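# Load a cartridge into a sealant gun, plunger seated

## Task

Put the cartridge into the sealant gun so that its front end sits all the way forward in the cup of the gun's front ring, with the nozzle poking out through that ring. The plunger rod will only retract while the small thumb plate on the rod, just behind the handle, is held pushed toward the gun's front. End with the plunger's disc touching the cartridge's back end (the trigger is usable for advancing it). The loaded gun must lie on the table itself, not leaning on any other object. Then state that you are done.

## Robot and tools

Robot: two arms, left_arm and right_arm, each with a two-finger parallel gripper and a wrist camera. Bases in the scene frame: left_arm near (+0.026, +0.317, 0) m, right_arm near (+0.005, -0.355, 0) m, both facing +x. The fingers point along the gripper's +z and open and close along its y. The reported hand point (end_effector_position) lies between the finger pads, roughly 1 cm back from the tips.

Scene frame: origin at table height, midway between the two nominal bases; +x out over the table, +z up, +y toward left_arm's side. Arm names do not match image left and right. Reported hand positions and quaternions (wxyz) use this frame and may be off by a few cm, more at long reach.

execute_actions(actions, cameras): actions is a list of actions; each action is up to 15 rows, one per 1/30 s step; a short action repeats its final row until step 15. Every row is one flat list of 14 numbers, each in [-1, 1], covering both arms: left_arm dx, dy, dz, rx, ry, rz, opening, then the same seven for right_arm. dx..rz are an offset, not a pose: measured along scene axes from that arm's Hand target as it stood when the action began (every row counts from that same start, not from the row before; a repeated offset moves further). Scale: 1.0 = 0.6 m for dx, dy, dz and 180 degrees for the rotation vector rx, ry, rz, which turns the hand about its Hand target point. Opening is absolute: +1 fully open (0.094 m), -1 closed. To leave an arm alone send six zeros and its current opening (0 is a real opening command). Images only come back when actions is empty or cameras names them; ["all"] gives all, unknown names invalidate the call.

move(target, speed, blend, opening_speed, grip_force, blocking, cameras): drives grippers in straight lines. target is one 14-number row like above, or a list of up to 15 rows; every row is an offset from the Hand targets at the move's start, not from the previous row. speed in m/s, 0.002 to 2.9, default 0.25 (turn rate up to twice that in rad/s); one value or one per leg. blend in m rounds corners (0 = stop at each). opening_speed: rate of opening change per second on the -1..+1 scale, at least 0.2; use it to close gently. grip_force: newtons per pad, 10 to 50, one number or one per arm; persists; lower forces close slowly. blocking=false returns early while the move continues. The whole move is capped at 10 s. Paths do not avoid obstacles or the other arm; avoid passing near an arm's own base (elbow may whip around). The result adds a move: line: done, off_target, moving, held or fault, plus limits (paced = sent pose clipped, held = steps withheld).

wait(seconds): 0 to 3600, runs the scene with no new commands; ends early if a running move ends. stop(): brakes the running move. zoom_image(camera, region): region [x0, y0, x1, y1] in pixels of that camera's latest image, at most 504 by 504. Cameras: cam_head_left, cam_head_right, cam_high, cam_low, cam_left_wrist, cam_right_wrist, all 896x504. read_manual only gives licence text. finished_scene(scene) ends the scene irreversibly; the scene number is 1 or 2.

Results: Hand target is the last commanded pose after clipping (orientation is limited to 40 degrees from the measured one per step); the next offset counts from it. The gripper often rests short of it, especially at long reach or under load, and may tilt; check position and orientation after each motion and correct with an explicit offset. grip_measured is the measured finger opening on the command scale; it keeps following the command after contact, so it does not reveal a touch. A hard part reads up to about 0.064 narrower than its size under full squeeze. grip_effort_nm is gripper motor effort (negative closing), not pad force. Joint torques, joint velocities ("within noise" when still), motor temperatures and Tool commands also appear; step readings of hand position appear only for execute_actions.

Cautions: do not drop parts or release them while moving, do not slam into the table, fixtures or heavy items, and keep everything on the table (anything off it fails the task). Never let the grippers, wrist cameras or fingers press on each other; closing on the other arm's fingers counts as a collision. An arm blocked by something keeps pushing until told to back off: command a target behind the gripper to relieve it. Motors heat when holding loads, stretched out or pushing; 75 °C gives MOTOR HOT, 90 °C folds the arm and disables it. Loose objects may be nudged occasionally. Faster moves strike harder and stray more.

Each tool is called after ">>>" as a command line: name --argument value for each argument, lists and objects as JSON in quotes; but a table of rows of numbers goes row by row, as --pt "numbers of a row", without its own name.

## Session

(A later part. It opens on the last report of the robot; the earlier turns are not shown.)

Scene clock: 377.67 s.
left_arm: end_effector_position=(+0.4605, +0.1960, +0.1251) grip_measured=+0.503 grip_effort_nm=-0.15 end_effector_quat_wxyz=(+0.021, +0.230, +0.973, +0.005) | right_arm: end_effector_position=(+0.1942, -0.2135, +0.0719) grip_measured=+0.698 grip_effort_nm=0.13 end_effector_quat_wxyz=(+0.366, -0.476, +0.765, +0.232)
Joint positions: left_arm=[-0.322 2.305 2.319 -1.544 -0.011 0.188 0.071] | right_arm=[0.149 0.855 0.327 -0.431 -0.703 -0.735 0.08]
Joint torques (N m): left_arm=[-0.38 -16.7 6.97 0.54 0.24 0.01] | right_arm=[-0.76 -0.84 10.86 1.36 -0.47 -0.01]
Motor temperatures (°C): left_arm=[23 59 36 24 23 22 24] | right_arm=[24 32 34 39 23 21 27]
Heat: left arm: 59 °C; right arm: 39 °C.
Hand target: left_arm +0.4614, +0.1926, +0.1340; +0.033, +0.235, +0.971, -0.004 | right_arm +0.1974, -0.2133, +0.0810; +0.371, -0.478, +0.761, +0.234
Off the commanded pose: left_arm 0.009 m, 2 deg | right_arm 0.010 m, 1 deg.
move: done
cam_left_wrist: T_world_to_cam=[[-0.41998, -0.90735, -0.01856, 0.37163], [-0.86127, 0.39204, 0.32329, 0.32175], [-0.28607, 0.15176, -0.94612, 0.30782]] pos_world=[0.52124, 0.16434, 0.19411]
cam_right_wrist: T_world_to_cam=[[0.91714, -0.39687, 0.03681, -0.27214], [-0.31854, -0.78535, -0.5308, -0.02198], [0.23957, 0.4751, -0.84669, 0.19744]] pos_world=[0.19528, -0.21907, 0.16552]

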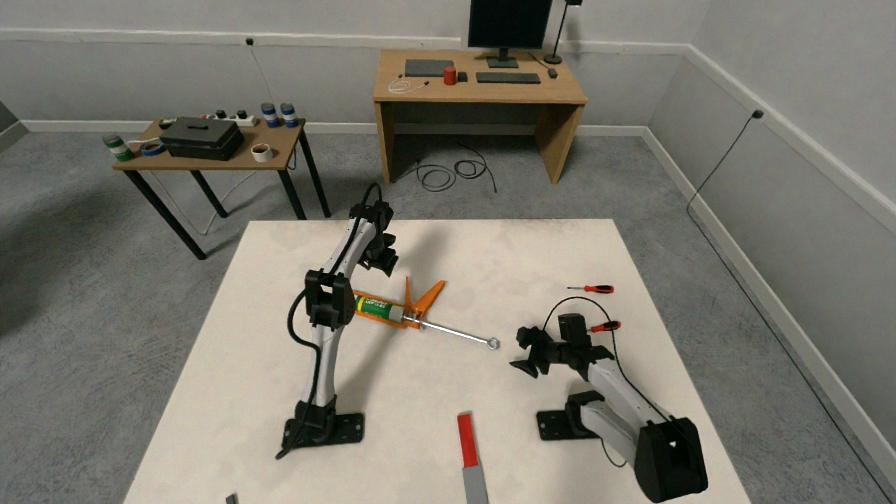

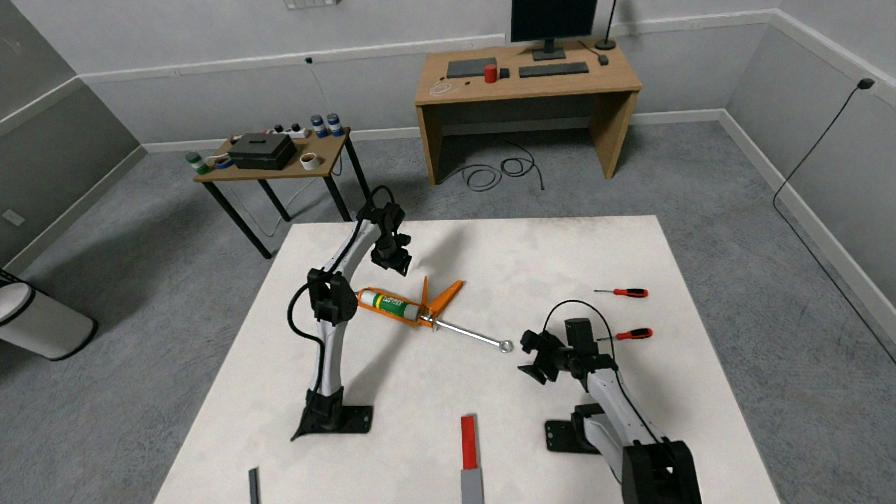

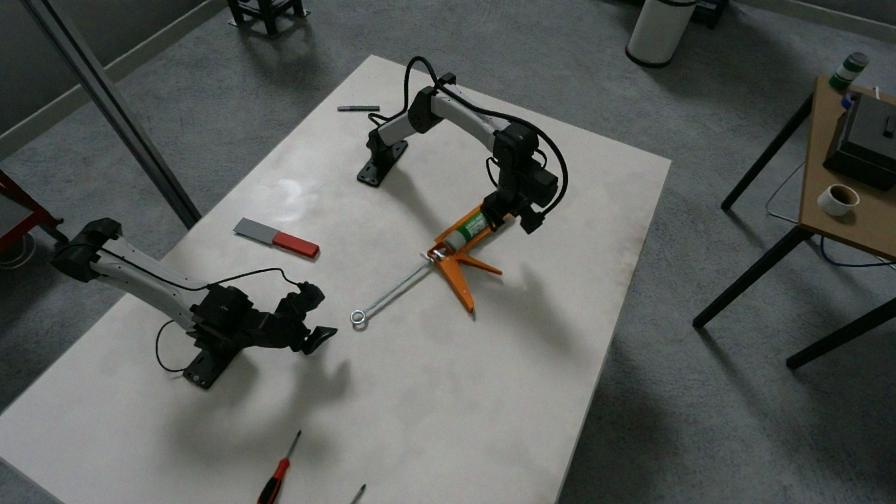

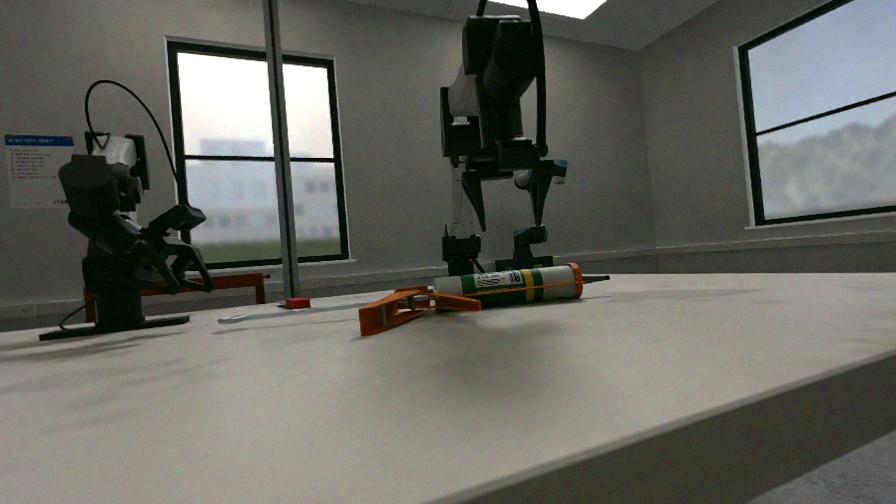

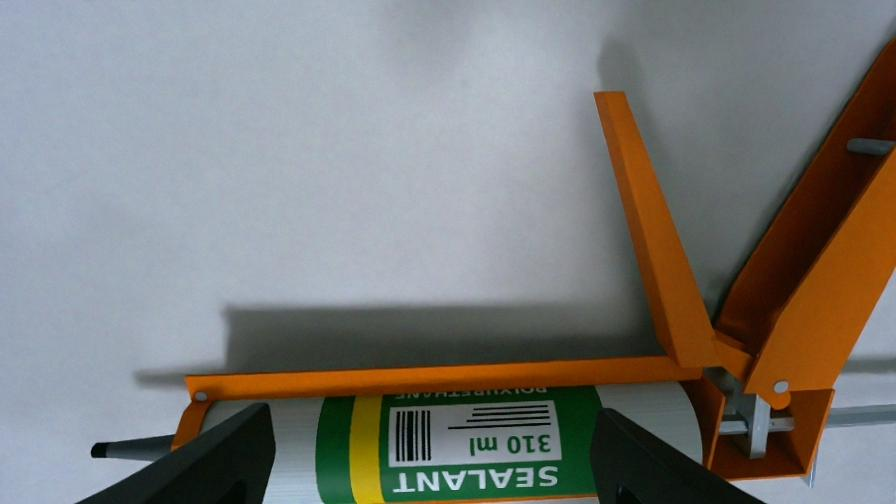

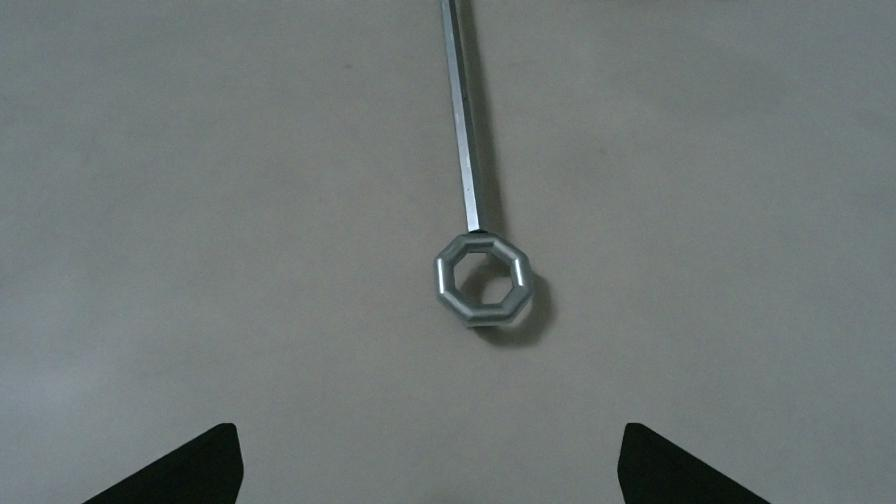

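>>> move --target '[-0.05,0.17,0.05,0.0,0,0.0,0.5,0,0,0.0,0,0,0,0.7]' --speed 0.2 --cameras '["cam_left_wrist","cam_low","cam_high"]'

>>> zoom_image --camera "cam_high" --region '[420, 170, 550, 290]'

>>> zoom_image --camera "cam_low" --region '[420, 240, 620, 320]'

Scene clock: 379.30 s.
left_arm: end_effector_position=(+0.4347, +0.2970, +0.1584) grip_measured=+0.503 grip_effort_nm=-0.15 end_effector_quat_wxyz=(+0.025, +0.230, +0.973, +0.003) | right_arm: end_effector_position=(+0.1940, -0.2135, +0.0719) grip_measured=+0.698 grip_effort_nm=0.13 end_effector_quat_wxyz=(+0.365, -0.476, +0.765, +0.232)
Joint positions: left_arm=[-0.094 2.097 2.115 -1.537 0.004 0.416 0.071] | right_arm=[0.149 0.855 0.328 -0.433 -0.703 -0.737 0.08]
Joint torques (N m): left_arm=[-0.21 -15.84 4.85 0.57 0.27 0.02] | right_arm=[-0.76 -0.83 10.91 1.35 -0.47 0]
Motor temperatures (°C): left_arm=[23 59 36 24 23 22 24] | right_arm=[24 32 35 39 23 21 27]
Heat: left arm: 59 °C; right arm: 39 °C.
Hand target: left_arm +0.4315, +0.2947, +0.1639; +0.033, +0.235, +0.971, -0.004 | right_arm +0.1974, -0.2132, +0.0811; +0.371, -0.478, +0.761, +0.234
Off the commanded pose: left_arm 0.007 m, 1 deg | right_arm 0.010 m, 1 deg.
move: done
cam_left_wrist: T_world_to_cam=[[-0.41979, -0.90746, -0.01732, 0.45283], [-0.86404, 0.39372, 0.31372, 0.25135], [-0.27787, 0.14666, -0.94936, 0.3151]] pos_world=[0.49483, 0.26575, 0.22813]
Images, in order (width x height): cam_high 896x504, cam_low 896x504, cam_left_wrist 896x504.

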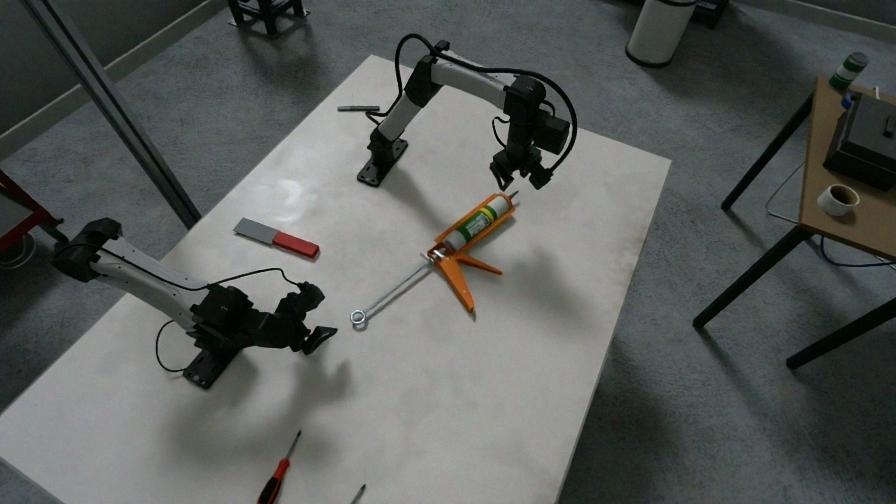

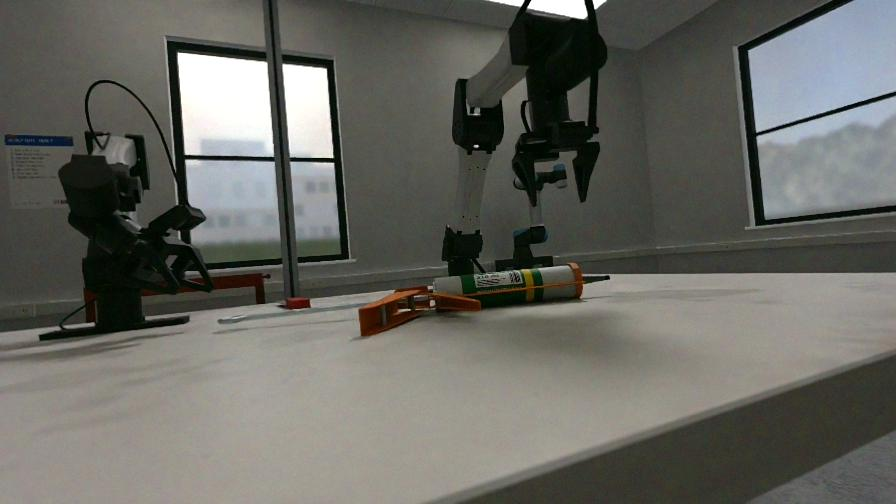

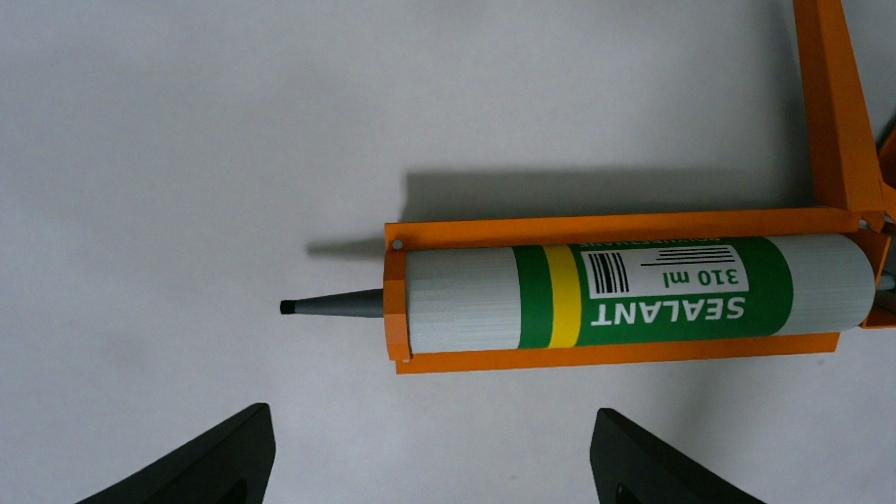

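Scaled by 3.877 from the camera's image (finer frame: 1280x720).

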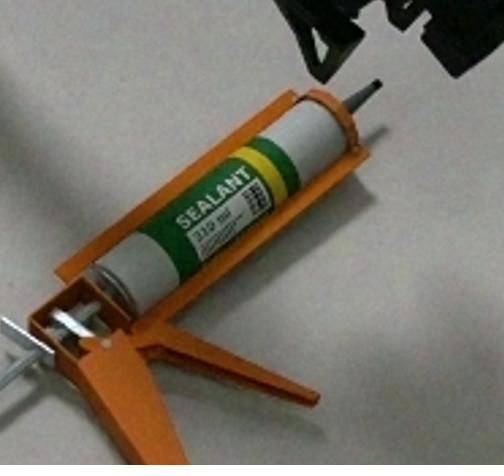

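Scaled by 2.520 from the camera's image (finer frame: 1280x720).

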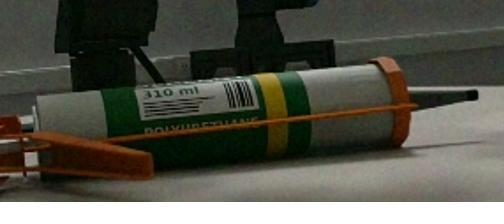

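>>> finished_scene --scene 1

The scene is finished: the task was done.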